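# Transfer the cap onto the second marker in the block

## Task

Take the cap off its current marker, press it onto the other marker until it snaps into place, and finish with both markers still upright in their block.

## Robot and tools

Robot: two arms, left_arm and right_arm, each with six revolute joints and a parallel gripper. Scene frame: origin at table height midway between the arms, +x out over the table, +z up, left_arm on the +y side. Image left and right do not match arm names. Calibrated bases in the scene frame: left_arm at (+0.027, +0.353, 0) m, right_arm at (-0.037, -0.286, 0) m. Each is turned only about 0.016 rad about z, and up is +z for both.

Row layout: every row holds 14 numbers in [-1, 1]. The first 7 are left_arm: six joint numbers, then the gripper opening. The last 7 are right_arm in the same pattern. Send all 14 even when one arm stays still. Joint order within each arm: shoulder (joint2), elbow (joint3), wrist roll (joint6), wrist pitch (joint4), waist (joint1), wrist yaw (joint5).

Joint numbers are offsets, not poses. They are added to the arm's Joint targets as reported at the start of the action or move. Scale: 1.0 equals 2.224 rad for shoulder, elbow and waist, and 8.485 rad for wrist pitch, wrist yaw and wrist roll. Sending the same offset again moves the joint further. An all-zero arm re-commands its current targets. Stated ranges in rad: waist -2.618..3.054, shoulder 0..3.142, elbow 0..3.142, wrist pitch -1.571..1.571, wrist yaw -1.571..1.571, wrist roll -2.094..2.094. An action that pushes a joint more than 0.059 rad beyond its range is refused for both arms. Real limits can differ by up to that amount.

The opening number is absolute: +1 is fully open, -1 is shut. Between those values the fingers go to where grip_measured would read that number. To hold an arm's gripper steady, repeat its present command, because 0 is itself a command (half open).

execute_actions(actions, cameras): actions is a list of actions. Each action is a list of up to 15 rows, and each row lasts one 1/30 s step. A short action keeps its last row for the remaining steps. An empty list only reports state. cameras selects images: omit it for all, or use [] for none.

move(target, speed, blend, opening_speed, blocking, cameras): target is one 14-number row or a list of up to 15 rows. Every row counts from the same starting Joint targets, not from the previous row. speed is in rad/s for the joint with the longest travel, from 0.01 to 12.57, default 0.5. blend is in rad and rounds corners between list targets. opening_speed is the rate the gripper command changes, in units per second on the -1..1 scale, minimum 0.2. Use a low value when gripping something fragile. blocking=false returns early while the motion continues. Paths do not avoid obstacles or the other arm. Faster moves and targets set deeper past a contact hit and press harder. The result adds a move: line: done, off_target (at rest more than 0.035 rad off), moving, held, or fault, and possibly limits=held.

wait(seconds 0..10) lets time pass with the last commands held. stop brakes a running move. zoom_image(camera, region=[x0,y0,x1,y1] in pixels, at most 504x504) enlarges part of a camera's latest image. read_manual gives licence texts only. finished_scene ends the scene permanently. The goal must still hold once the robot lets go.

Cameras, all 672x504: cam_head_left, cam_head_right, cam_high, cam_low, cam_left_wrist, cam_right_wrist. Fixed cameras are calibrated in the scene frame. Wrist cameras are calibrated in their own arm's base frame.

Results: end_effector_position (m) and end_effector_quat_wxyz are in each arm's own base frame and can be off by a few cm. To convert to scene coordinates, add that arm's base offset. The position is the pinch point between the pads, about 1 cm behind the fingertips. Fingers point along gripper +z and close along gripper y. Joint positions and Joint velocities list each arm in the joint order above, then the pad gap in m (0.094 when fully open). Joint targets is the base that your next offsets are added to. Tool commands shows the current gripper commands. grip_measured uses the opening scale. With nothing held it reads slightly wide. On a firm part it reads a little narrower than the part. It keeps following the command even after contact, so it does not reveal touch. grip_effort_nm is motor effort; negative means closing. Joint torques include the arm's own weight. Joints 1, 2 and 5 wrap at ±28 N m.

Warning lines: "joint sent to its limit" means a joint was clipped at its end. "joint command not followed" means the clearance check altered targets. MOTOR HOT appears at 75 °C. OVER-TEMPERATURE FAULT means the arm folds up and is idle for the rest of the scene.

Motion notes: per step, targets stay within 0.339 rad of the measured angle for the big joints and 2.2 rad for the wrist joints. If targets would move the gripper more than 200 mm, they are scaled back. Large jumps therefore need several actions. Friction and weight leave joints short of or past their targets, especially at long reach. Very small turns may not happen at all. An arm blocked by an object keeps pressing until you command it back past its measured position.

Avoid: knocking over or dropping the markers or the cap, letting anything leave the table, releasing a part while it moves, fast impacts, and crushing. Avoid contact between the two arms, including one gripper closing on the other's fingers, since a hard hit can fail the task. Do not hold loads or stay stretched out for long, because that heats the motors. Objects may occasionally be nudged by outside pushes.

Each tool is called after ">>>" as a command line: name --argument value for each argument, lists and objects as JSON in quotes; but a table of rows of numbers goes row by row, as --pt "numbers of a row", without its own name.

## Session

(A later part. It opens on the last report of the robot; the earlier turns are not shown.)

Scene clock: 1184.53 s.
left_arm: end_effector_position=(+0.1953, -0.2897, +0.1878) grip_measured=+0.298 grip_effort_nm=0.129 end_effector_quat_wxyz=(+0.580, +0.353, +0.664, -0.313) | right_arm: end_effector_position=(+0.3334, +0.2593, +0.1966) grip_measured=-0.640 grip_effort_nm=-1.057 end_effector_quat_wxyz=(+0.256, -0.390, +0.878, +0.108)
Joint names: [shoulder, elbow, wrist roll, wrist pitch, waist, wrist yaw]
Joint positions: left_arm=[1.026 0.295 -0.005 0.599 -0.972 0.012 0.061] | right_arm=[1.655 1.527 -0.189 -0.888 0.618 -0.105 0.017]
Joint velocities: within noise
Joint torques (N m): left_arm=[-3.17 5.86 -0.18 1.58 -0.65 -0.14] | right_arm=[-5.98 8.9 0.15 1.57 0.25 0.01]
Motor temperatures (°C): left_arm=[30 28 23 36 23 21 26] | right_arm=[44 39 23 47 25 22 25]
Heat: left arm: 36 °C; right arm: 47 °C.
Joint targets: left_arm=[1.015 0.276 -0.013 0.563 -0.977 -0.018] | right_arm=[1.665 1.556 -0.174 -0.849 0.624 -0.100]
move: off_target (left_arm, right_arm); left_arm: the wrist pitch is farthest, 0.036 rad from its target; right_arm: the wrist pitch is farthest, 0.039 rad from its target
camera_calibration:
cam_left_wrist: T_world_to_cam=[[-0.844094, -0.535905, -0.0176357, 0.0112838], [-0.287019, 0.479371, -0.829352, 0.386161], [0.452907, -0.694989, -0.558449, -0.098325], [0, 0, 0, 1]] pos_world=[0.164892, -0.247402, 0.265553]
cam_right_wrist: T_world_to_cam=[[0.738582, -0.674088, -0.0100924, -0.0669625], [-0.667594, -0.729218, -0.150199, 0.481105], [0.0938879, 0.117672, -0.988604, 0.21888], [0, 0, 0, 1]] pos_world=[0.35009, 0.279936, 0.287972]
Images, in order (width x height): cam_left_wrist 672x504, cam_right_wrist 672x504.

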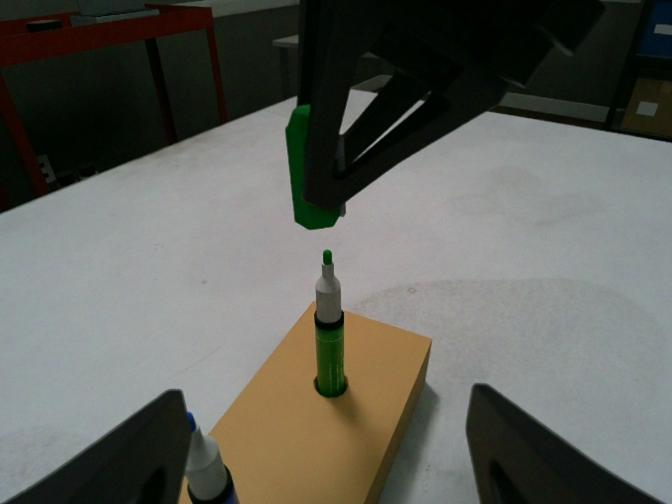

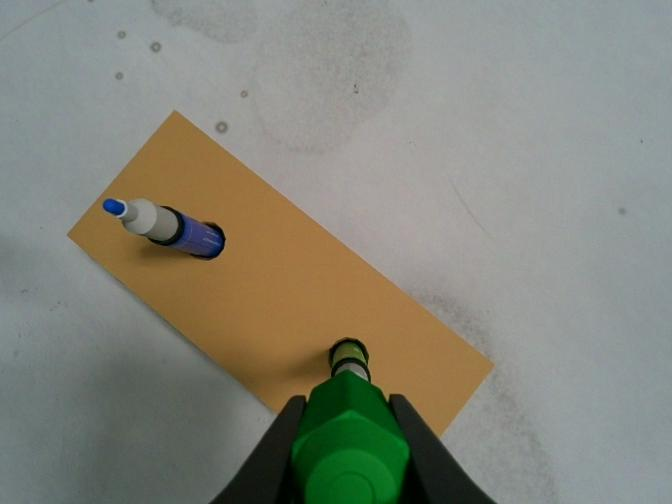

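>>> move --target '[0, 0, 0, 0, 0, 0, 0.3, -0.04272, -0.08858, 0.00212, 0.01662, -0.00989, -0.00471, -0.75]' --speed 0.15 --cameras '["cam_left_wrist", "cam_right_wrist"]'

>>> zoom_image --camera "cam_left_wrist" --region '[230, 80, 470, 420]'

>>> zoom_image --camera "cam_right_wrist" --region '[230, 290, 470, 504]'

Scene clock: 1227.80 s.
left_arm: end_effector_position=(+0.1953, -0.2897, +0.1878) grip_measured=+0.298 grip_effort_nm=0.134 end_effector_quat_wxyz=(+0.580, +0.353, +0.664, -0.313) | right_arm: end_effector_position=(+0.3300, +0.2551, +0.1822) grip_measured=-0.640 grip_effort_nm=-1.057 end_effector_quat_wxyz=(+0.277, -0.378, +0.875, +0.121)
Joint names: [shoulder, elbow, wrist roll, wrist pitch, waist, wrist yaw]
Joint positions: left_arm=[1.026 0.295 -0.005 0.599 -0.972 0.012 0.061] | right_arm=[1.591 1.375 -0.169 -0.75 0.608 -0.121 0.017]
Joint velocities: within noise
Joint torques (N m): left_arm=[-3.28 5.91 -0.21 1.59 -0.54 -0.16] | right_arm=[-8.03 5.35 0.13 1.63 -0.77 -0.24]
Motor temperatures (°C): left_arm=[29 29 23 37 23 21 25] | right_arm=[42 41 23 49 25 22 25]
Heat: left arm: 37 °C; right arm: 49 °C.
Joint targets: left_arm=[1.015 0.276 -0.013 0.563 -0.977 -0.018] | right_arm=[1.570 1.359 -0.156 -0.708 0.602 -0.140]
move: off_target (left_arm, right_arm); left_arm: the wrist pitch is farthest, 0.036 rad from its target; right_arm: the wrist pitch is farthest, 0.042 rad from its target
camera_calibration:
cam_left_wrist: T_world_to_cam=[[-0.844094, -0.535905, -0.0176357, 0.0112838], [-0.287019, 0.479371, -0.829352, 0.386161], [0.452907, -0.694989, -0.558449, -0.098325], [0, 0, 0, 1]] pos_world=[0.164892, -0.247402, 0.265553]
cam_right_wrist: T_world_to_cam=[[0.726713, -0.686542, -0.0234083, -0.0579698], [-0.676138, -0.708849, -0.200926, 0.480553], [0.121351, 0.161843, -0.979327, 0.183435], [0, 0, 0, 1]] pos_world=[0.344787, 0.271153, 0.274841]
Images, in order (width x height): cam_left_wrist 672x504, cam_right_wrist 672x504.

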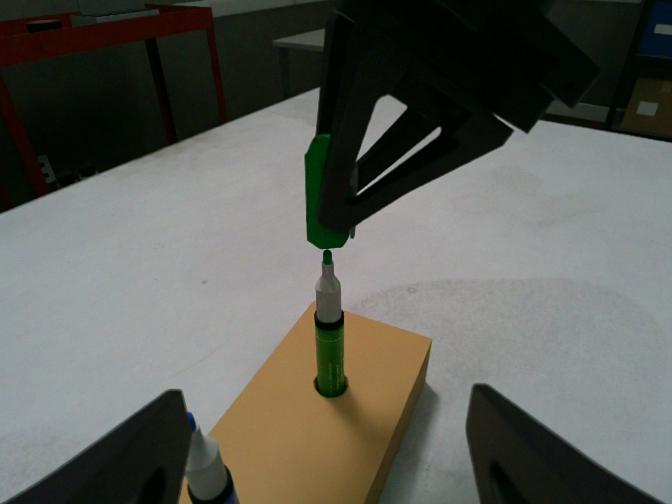

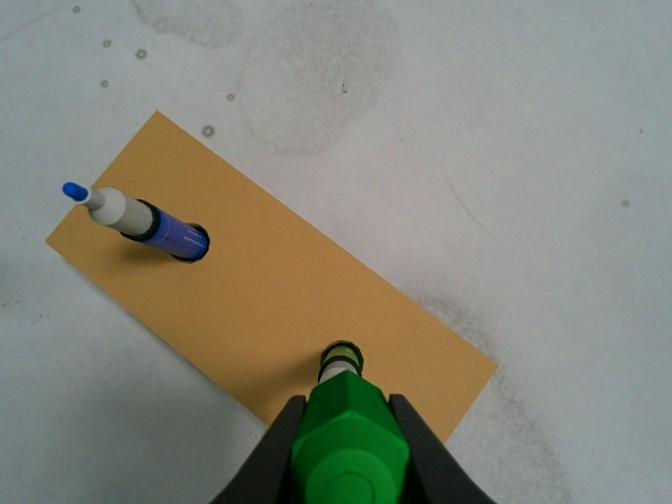

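Scaled by 1.482 from the camera's 672x504 image, which has a finer 960x720 frame.

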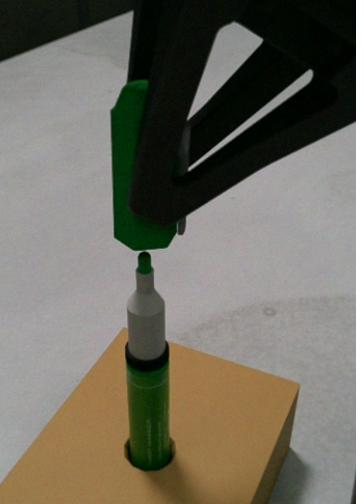

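Scaled by 2.100 from the camera's 672x504 image, which has a finer 960x720 frame.

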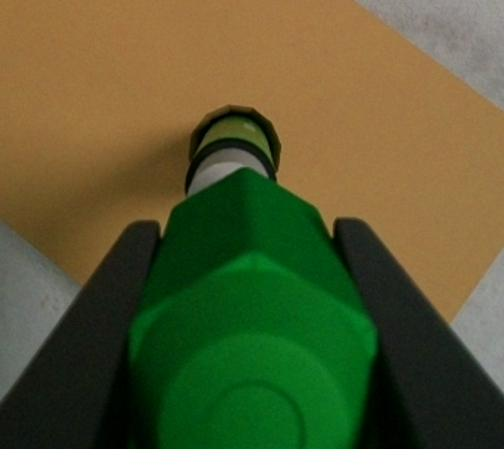

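>>> move --target '[0, 0, 0, 0, 0, 0, 0.3, 0.0009, -0.04362, 0, 0.01167, 0.00719, 0, -0.75]' --speed 0.08 --cameras '["cam_left_wrist", "cam_right_wrist"]'

>>> zoom_image --camera "cam_left_wrist" --region '[230, 120, 470, 440]'

Scene clock: 1335.07 s.
left_arm: end_effector_position=(+0.1953, -0.2897, +0.1878) grip_measured=+0.298 grip_effort_nm=0.129 end_effector_quat_wxyz=(+0.580, +0.353, +0.664, -0.313) | right_arm: end_effector_position=(+0.3290, +0.2563, +0.1587) grip_measured=-0.640 grip_effort_nm=-1.057 end_effector_quat_wxyz=(+0.279, -0.379, +0.874, +0.122)
Joint names: [shoulder, elbow, wrist roll, wrist pitch, waist, wrist yaw]
Joint positions: left_arm=[1.026 0.295 -0.005 0.599 -0.972 0.012 0.061] | right_arm=[1.59 1.278 -0.169 -0.65 0.611 -0.122 0.017]
Joint velocities: within noise
Joint torques (N m): left_arm=[-3.12 5.93 -0.21 1.56 -0.46 -0.2] | right_arm=[-7.68 5.34 0.13 1.64 0.34 -0.22]
Motor temperatures (°C): left_arm=[29 30 23 37 23 21 24] | right_arm=[48 36 23 47 25 22 26]
Heat: left arm: 37 °C; right arm: 48 °C.
Joint targets: left_arm=[1.015 0.276 -0.013 0.563 -0.977 -0.018] | right_arm=[1.572 1.262 -0.156 -0.609 0.618 -0.140]
move: off_target (left_arm, right_arm); left_arm: the wrist pitch is farthest, 0.036 rad from its target; right_arm: the wrist pitch is farthest, 0.041 rad from its target
camera_calibration:
cam_left_wrist: T_world_to_cam=[[-0.844094, -0.535905, -0.0176357, 0.0112838], [-0.287019, 0.479371, -0.829352, 0.386161], [0.452907, -0.694989, -0.558449, -0.098325], [0, 0, 0, 1]] pos_world=[0.164892, -0.247402, 0.265553]
cam_right_wrist: T_world_to_cam=[[0.729414, -0.683658, -0.0238114, -0.0585673], [-0.672887, -0.710782, -0.204971, 0.47604], [0.123205, 0.165531, -0.978478, 0.158674], [0, 0, 0, 1]] pos_world=[0.343491, 0.272055, 0.251439]
Images, in order (width x height): cam_left_wrist 672x504, cam_right_wrist 672x504.

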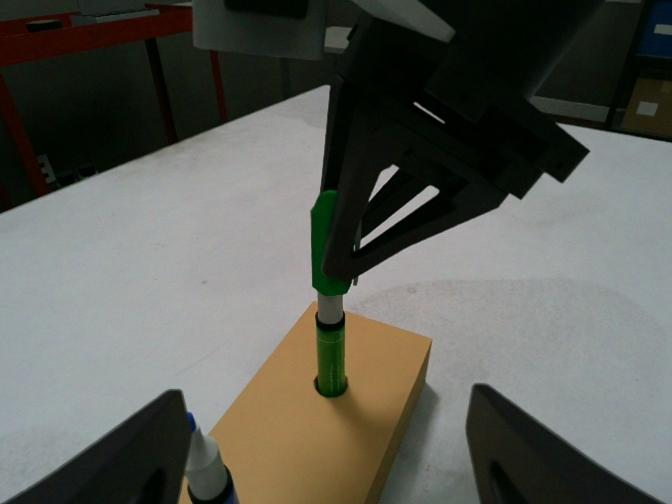

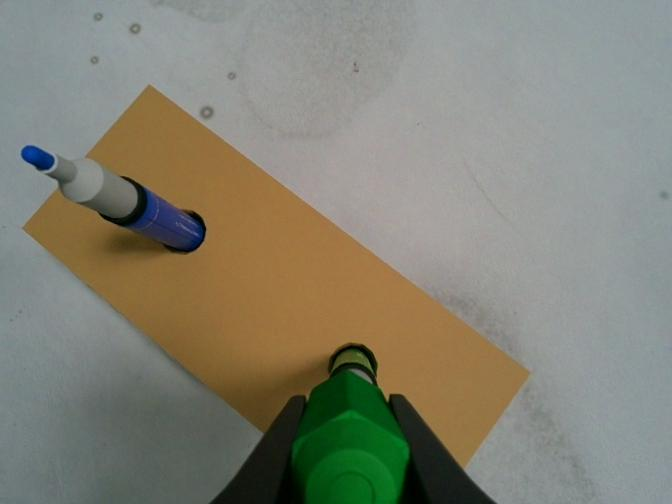

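Scaled by 1.575 from the camera's 672x504 image, which has a finer 960x720 frame.

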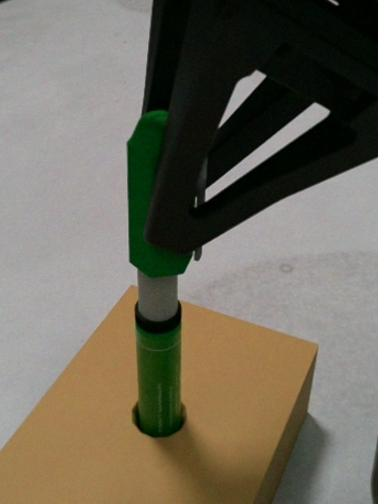

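>>> move --pt "0 0 0 0 0 0 0.3 0.00225 -0.01709 0 0.00507 -0.0018 0 -0.75" --pt "0 0 0 0 0 0 0.3 0.03912 -0.04227 0 -0.0198 -0.0018 0 -0.75" --pt "0 0 0 0 0 0 0.3 0.06115 -0.0643 0 -0.03654 -0.0018 0 -0.75" --speed '[0.08, 0.15, 0.1]' --cameras '["cam_left_wrist", "cam_right_wrist"]'

>>> zoom_image --camera "cam_left_wrist" --region '[230, 120, 470, 440]'

Scene clock: 1370.00 s.
left_arm: end_effector_position=(+0.1953, -0.2897, +0.1878) grip_measured=+0.298 grip_effort_nm=0.125 end_effector_quat_wxyz=(+0.580, +0.353, +0.664, -0.313) | right_arm: end_effector_position=(+0.3198, +0.2517, +0.1211) grip_measured=-0.640 grip_effort_nm=-1.057 end_effector_quat_wxyz=(+0.242, -0.382, +0.884, +0.119)
Joint names: [shoulder, elbow, wrist roll, wrist pitch, waist, wrist yaw]
Joint positions: left_arm=[1.026 0.295 -0.005 0.599 -0.972 0.012 0.061] | right_arm=[1.625 1.204 -0.169 -0.618 0.611 -0.131 0.017]
Joint velocities: within noise
Joint torques (N m): left_arm=[-3.21 6.13 -0.18 1.58 -0.46 -0.18] | right_arm=[0.14 -0.35 0.12 -1.69 0.02 -0.11]
Motor temperatures (°C): left_arm=[28 30 23 38 23 21 24] | right_arm=[49 37 23 48 25 22 26]
Heat: left arm: 38 °C; right arm: 49 °C.
Joint targets: left_arm=[1.015 0.276 -0.013 0.563 -0.977 -0.018] | right_arm=[1.707 1.119 -0.156 -0.919 0.614 -0.140]
move: off_target (left_arm, right_arm); left_arm: the wrist pitch is farthest, 0.036 rad from its target; right_arm: the wrist pitch is farthest, 0.301 rad from its target
camera_calibration:
cam_left_wrist: T_world_to_cam=[[-0.844094, -0.535905, -0.0176357, 0.0112838], [-0.287019, 0.479371, -0.829352, 0.386161], [0.452907, -0.694989, -0.558449, -0.098325], [0, 0, 0, 1]] pos_world=[0.164892, -0.247402, 0.265553]
cam_right_wrist: T_world_to_cam=[[0.730441, -0.681343, -0.047198, -0.054015], [-0.680664, -0.720548, -0.132317, 0.455084], [0.0561446, 0.128775, -0.990083, 0.155835], [0, 0, 0, 1]] pos_world=[0.340465, 0.271039, 0.211955]
Images, in order (width x height): cam_left_wrist 672x504, cam_right_wrist 672x504.

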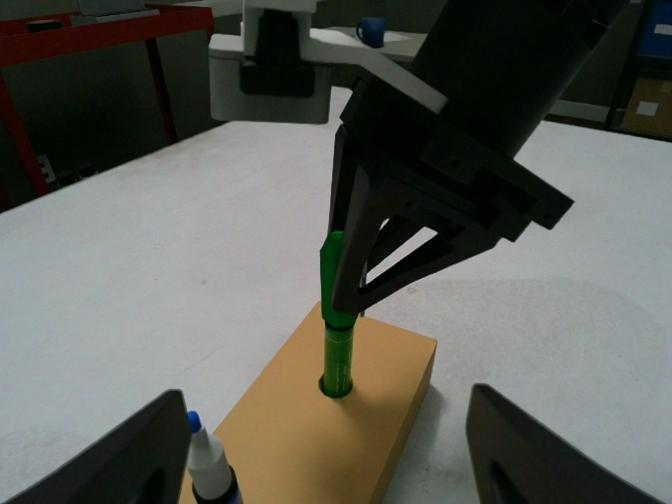

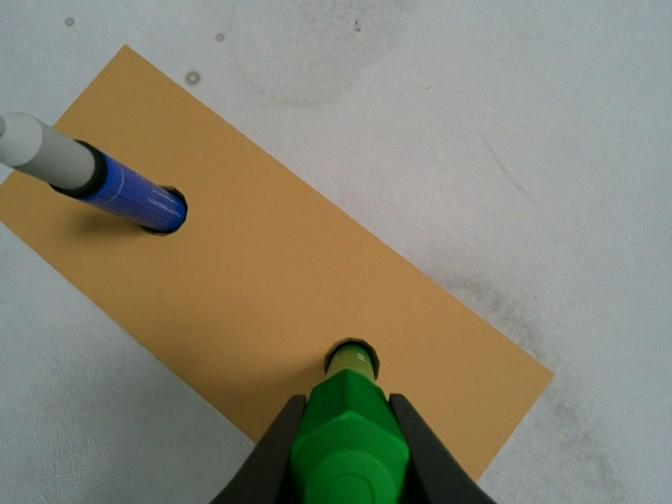

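Scaled by 1.575 from the camera's 672x504 image, which has a finer 960x720 frame.

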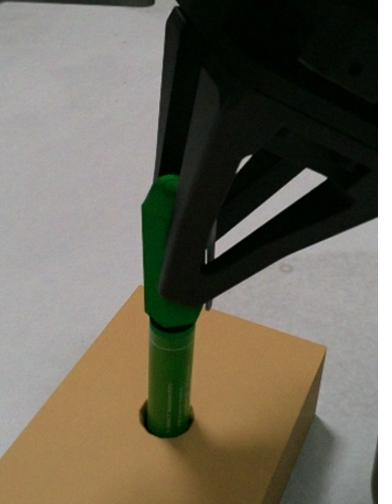

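>>> zoom_image --camera "cam_left_wrist" --region '[300, 290, 380, 350]'

Scaled by 6.300 from the camera's 672x504 image, which has a finer 960x720 frame.

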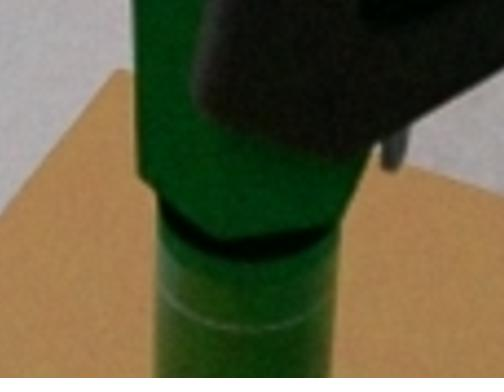

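>>> move --target '[0, 0, 0, 0, 0, 0, 0.3, 0.0135, -0.013, 0, -0.01, 0, 0, -0.75]' --speed 0.15 --cameras '["cam_left_wrist"]'

>>> zoom_image --camera "cam_left_wrist" --region '[300, 290, 380, 350]'

Scene clock: 1389.50 s.
left_arm: end_effector_position=(+0.1953, -0.2897, +0.1878) grip_measured=+0.298 grip_effort_nm=0.129 end_effector_quat_wxyz=(+0.580, +0.353, +0.664, -0.313) | right_arm: end_effector_position=(+0.3187, +0.2513, +0.1188) grip_measured=-0.640 grip_effort_nm=-1.053 end_effector_quat_wxyz=(+0.237, -0.382, +0.885, +0.119)
Joint names: [shoulder, elbow, wrist roll, wrist pitch, waist, wrist yaw]
Joint positions: left_arm=[1.026 0.295 -0.005 0.599 -0.972 0.012 0.061] | right_arm=[1.629 1.203 -0.169 -0.623 0.611 -0.133 0.017]
Joint velocities: within noise
Joint torques (N m): left_arm=[-3.25 5.96 -0.22 1.58 -0.76 -0.17] | right_arm=[2.21 -2.59 0.15 -2.48 0.06 -0.12]
Motor temperatures (°C): left_arm=[28 30 23 38 23 21 24] | right_arm=[43 34 23 47 25 22 26]
Heat: left arm: 38 °C; right arm: 47 °C.
Joint targets: left_arm=[1.015 0.276 -0.013 0.563 -0.977 -0.018] | right_arm=[1.737 1.090 -0.156 -1.004 0.614 -0.140]
move: off_target (left_arm, right_arm); left_arm: the wrist pitch is farthest, 0.036 rad from its target; right_arm: the wrist pitch is farthest, 0.381 rad from its target
camera_calibration:
cam_left_wrist: T_world_to_cam=[[-0.844094, -0.535905, -0.0176357, 0.0112838], [-0.287019, 0.479371, -0.829352, 0.386161], [0.452907, -0.694989, -0.558449, -0.098325], [0, 0, 0, 1]] pos_world=[0.164892, -0.247402, 0.265553]
Images, in order (width x height): cam_left_wrist 672x504.

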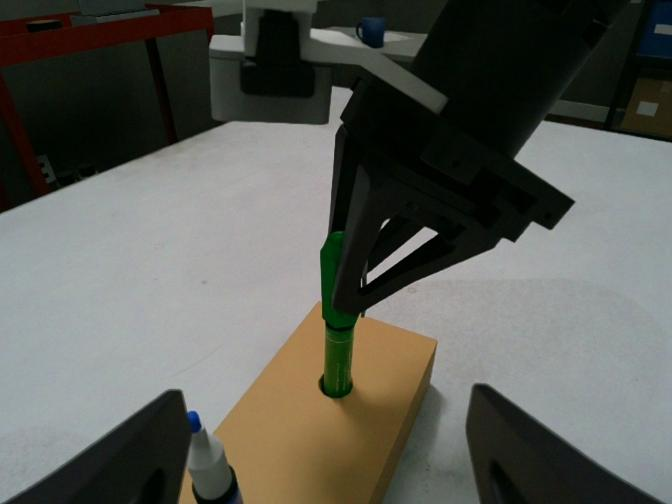

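Scaled by 6.300 from the camera's 672x504 image, which has a finer 960x720 frame.

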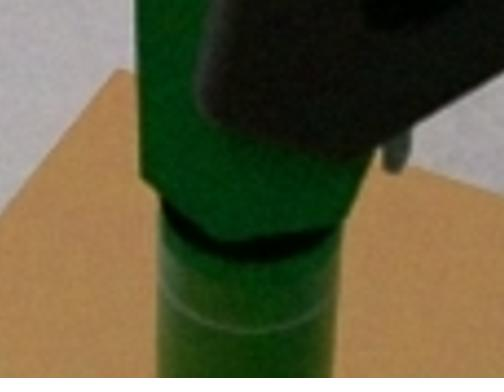

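>>> move --pt "0 0 0 0 0 0 0.3 -0.0616 0.05935 0 0.05292 0 0 -0.75" --pt "0 0 0 0 0 0 0.3 -0.0616 0.05935 0 0.05292 0 0 -0.2" --speed 0.25 --opening_speed 0.3 --cameras '["cam_left_wrist", "cam_right_wrist"]'

>>> zoom_image --camera "cam_left_wrist" --region '[280, 220, 420, 410]'

Scene clock: 1409.60 s.
left_arm: end_effector_position=(+0.1953, -0.2897, +0.1878) grip_measured=+0.298 grip_effort_nm=0.134 end_effector_quat_wxyz=(+0.580, +0.353, +0.664, -0.313) | right_arm: end_effector_position=(+0.3282, +0.2579, +0.1358) grip_measured=-0.202 grip_effort_nm=0.061 end_effector_quat_wxyz=(+0.270, -0.377, +0.877, +0.127)
Joint names: [shoulder, elbow, wrist roll, wrist pitch, waist, wrist yaw]
Joint positions: left_arm=[1.026 0.295 -0.005 0.599 -0.972 0.012 0.061] | right_arm=[1.612 1.218 -0.16 -0.583 0.611 -0.133 0.037]
Joint velocities: within noise
Joint torques (N m): left_arm=[-3.14 5.91 -0.22 1.56 -0.57 -0.15] | right_arm=[-7.2 6.93 0.12 1.47 0.03 -0.14]
Motor temperatures (°C): left_arm=[28 30 23 38 23 21 24] | right_arm=[40 33 23 48 25 22 26]
Heat: left arm: 38 °C; right arm: 48 °C.
Joint targets: left_arm=[1.015 0.276 -0.013 0.563 -0.977 -0.018] | right_arm=[1.601 1.222 -0.156 -0.555 0.614 -0.140]
move: off_target (left_arm); left_arm: the wrist pitch is farthest, 0.036 rad from its target
camera_calibration:
cam_left_wrist: T_world_to_cam=[[-0.844094, -0.535905, -0.0176357, 0.0112838], [-0.287019, 0.479371, -0.829352, 0.386161], [0.452907, -0.694989, -0.558449, -0.098325], [0, 0, 0, 1]] pos_world=[0.164892, -0.247402, 0.265553]
cam_right_wrist: T_world_to_cam=[[0.727745, -0.684625, -0.0409325, -0.0542824], [-0.678168, -0.709408, -0.191906, 0.471543], [0.102346, 0.167417, -0.980559, 0.142739], [0, 0, 0, 1]] pos_world=[0.34468, 0.273456, 0.228233]
Images, in order (width x height): cam_left_wrist 672x504, cam_right_wrist 672x504.

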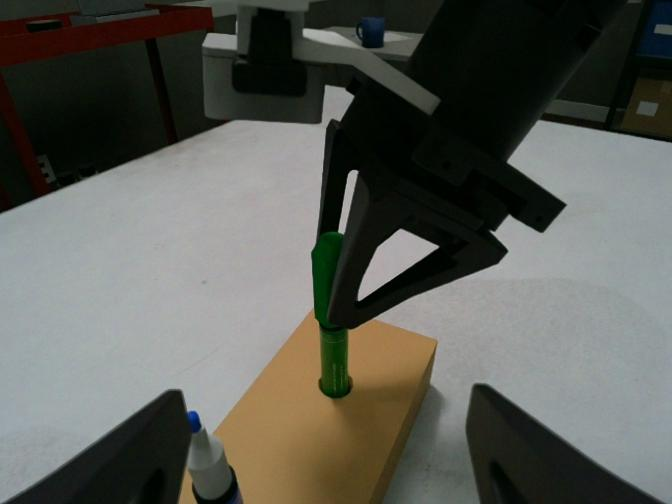

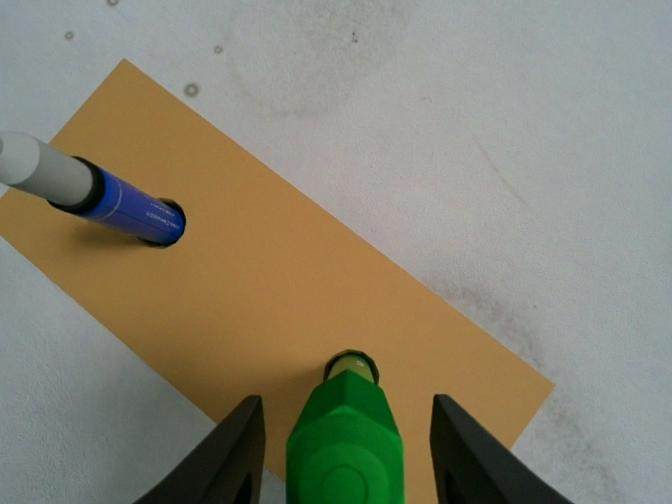

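Scaled by 2.653 from the camera's 672x504 image, which has a finer 960x720 frame.

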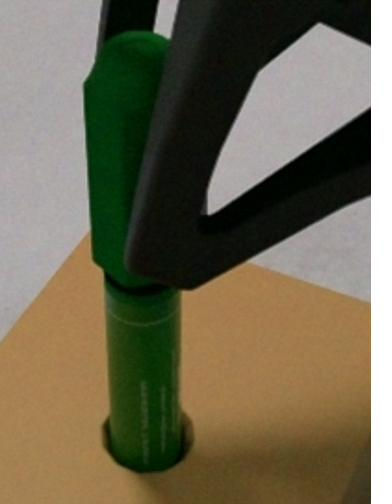

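>>> move --pt "0 0 0 0 0 0 0.3 0 0 0 0 0 0 0.0" --pt "0 0 0 0 0 0 0.3 -0.08228 0.07734 -0.00931 -0.05233 -0.01888 -0.00177 0.0" --speed 0.2 --opening_speed 0.5 --cameras '["cam_left_wrist", "cam_right_wrist", "cam_high", "cam_head_left"]'

>>> zoom_image --camera "cam_left_wrist" --region '[280, 210, 400, 410]'

Scene clock: 1430.40 s.
left_arm: end_effector_position=(+0.1953, -0.2897, +0.1878) grip_measured=+0.298 grip_effort_nm=0.134 end_effector_quat_wxyz=(+0.580, +0.353, +0.664, -0.313) | right_arm: end_effector_position=(+0.2861, +0.2147, +0.2096) grip_measured=-0.002 grip_effort_nm=0.071 end_effector_quat_wxyz=(+0.249, -0.392, +0.879, +0.111)
Joint names: [shoulder, elbow, wrist roll, wrist pitch, waist, wrist yaw]
Joint positions: left_arm=[1.026 0.295 -0.005 0.599 -0.972 0.012 0.061] | right_arm=[1.432 1.369 -0.223 -0.969 0.579 -0.136 0.047]
Joint velocities: within noise
Joint torques (N m): left_arm=[-3.32 6.12 -0.2 1.6 -0.34 -0.21] | right_arm=[-5.96 8.51 -0.05 0.84 -0.8 -0.24]
Motor temperatures (°C): left_arm=[28 30 23 38 23 21 24] | right_arm=[44 35 23 47 25 22 25]
Heat: left arm: 38 °C; right arm: 47 °C.
Joint targets: left_arm=[1.015 0.276 -0.013 0.563 -0.977 -0.018] | right_arm=[1.418 1.395 -0.235 -0.999 0.572 -0.155]
move: off_target (left_arm); left_arm: the wrist pitch is farthest, 0.036 rad from its target
camera_calibration:
cam_left_wrist: T_world_to_cam=[[-0.844094, -0.535905, -0.0176357, 0.0112838], [-0.287019, 0.479371, -0.829352, 0.386161], [0.452907, -0.694989, -0.558449, -0.098325], [0, 0, 0, 1]] pos_world=[0.164892, -0.247402, 0.265553]
cam_right_wrist: T_world_to_cam=[[0.741638, -0.670453, -0.0216083, -0.0613153], [-0.666221, -0.732434, -0.140323, 0.417229], [0.078253, 0.118464, -0.98987, 0.246039], [0, 0, 0, 1]] pos_world=[0.304187, 0.235337, 0.300768]
Images, in order (width x height): cam_head_left 672x504, cam_high 672x504, cam_left_wrist 672x504, cam_right_wrist 672x504.

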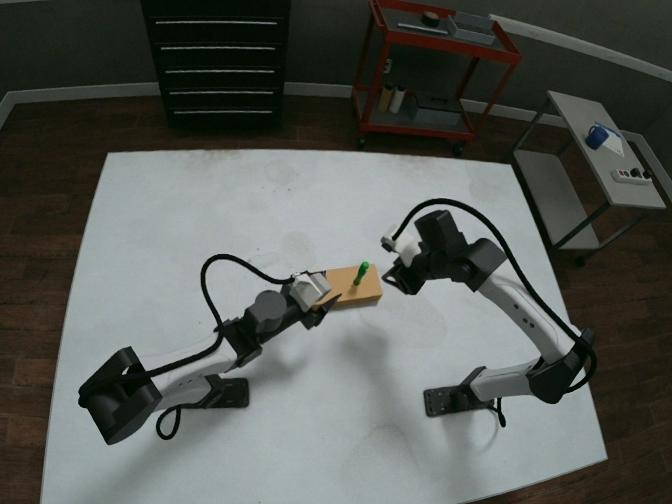

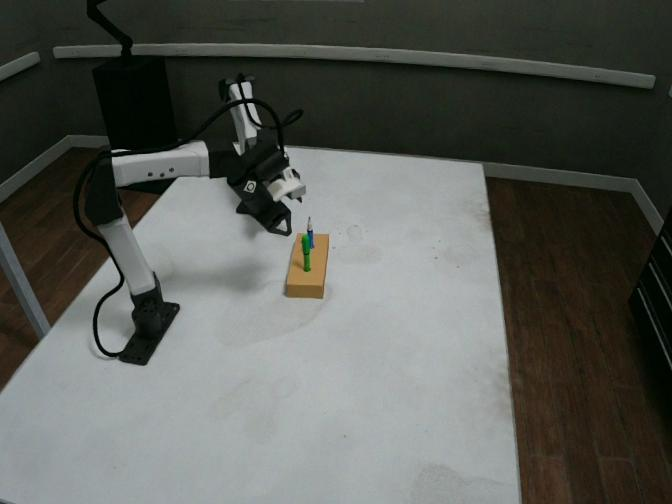

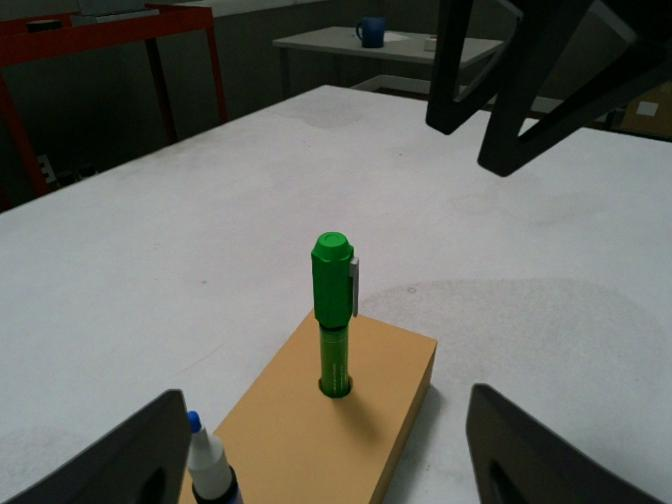

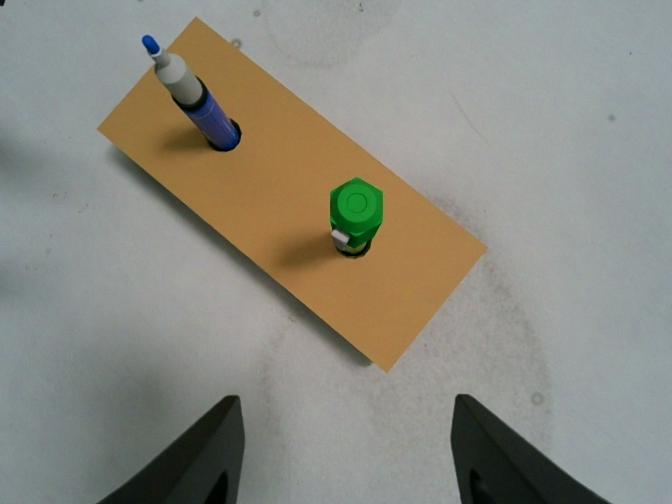

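Scaled by 2.520 from the camera's 672x504 image, which has a finer 960x720 frame.

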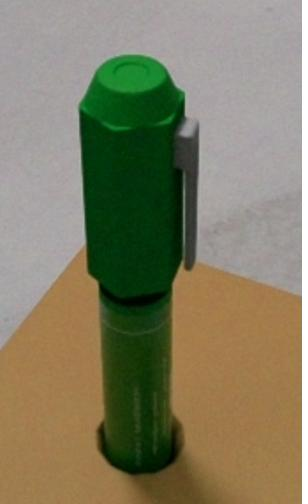

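>>> zoom_image --camera "cam_left_wrist" --region '[300, 290, 370, 350]'

Scaled by 7.200 from the camera's 672x504 image, which has a finer 960x720 frame.

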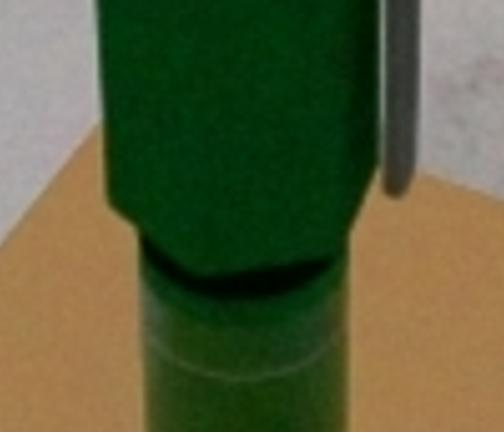

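>>> finished_scene --scene 1

The scene is finished: the task was done.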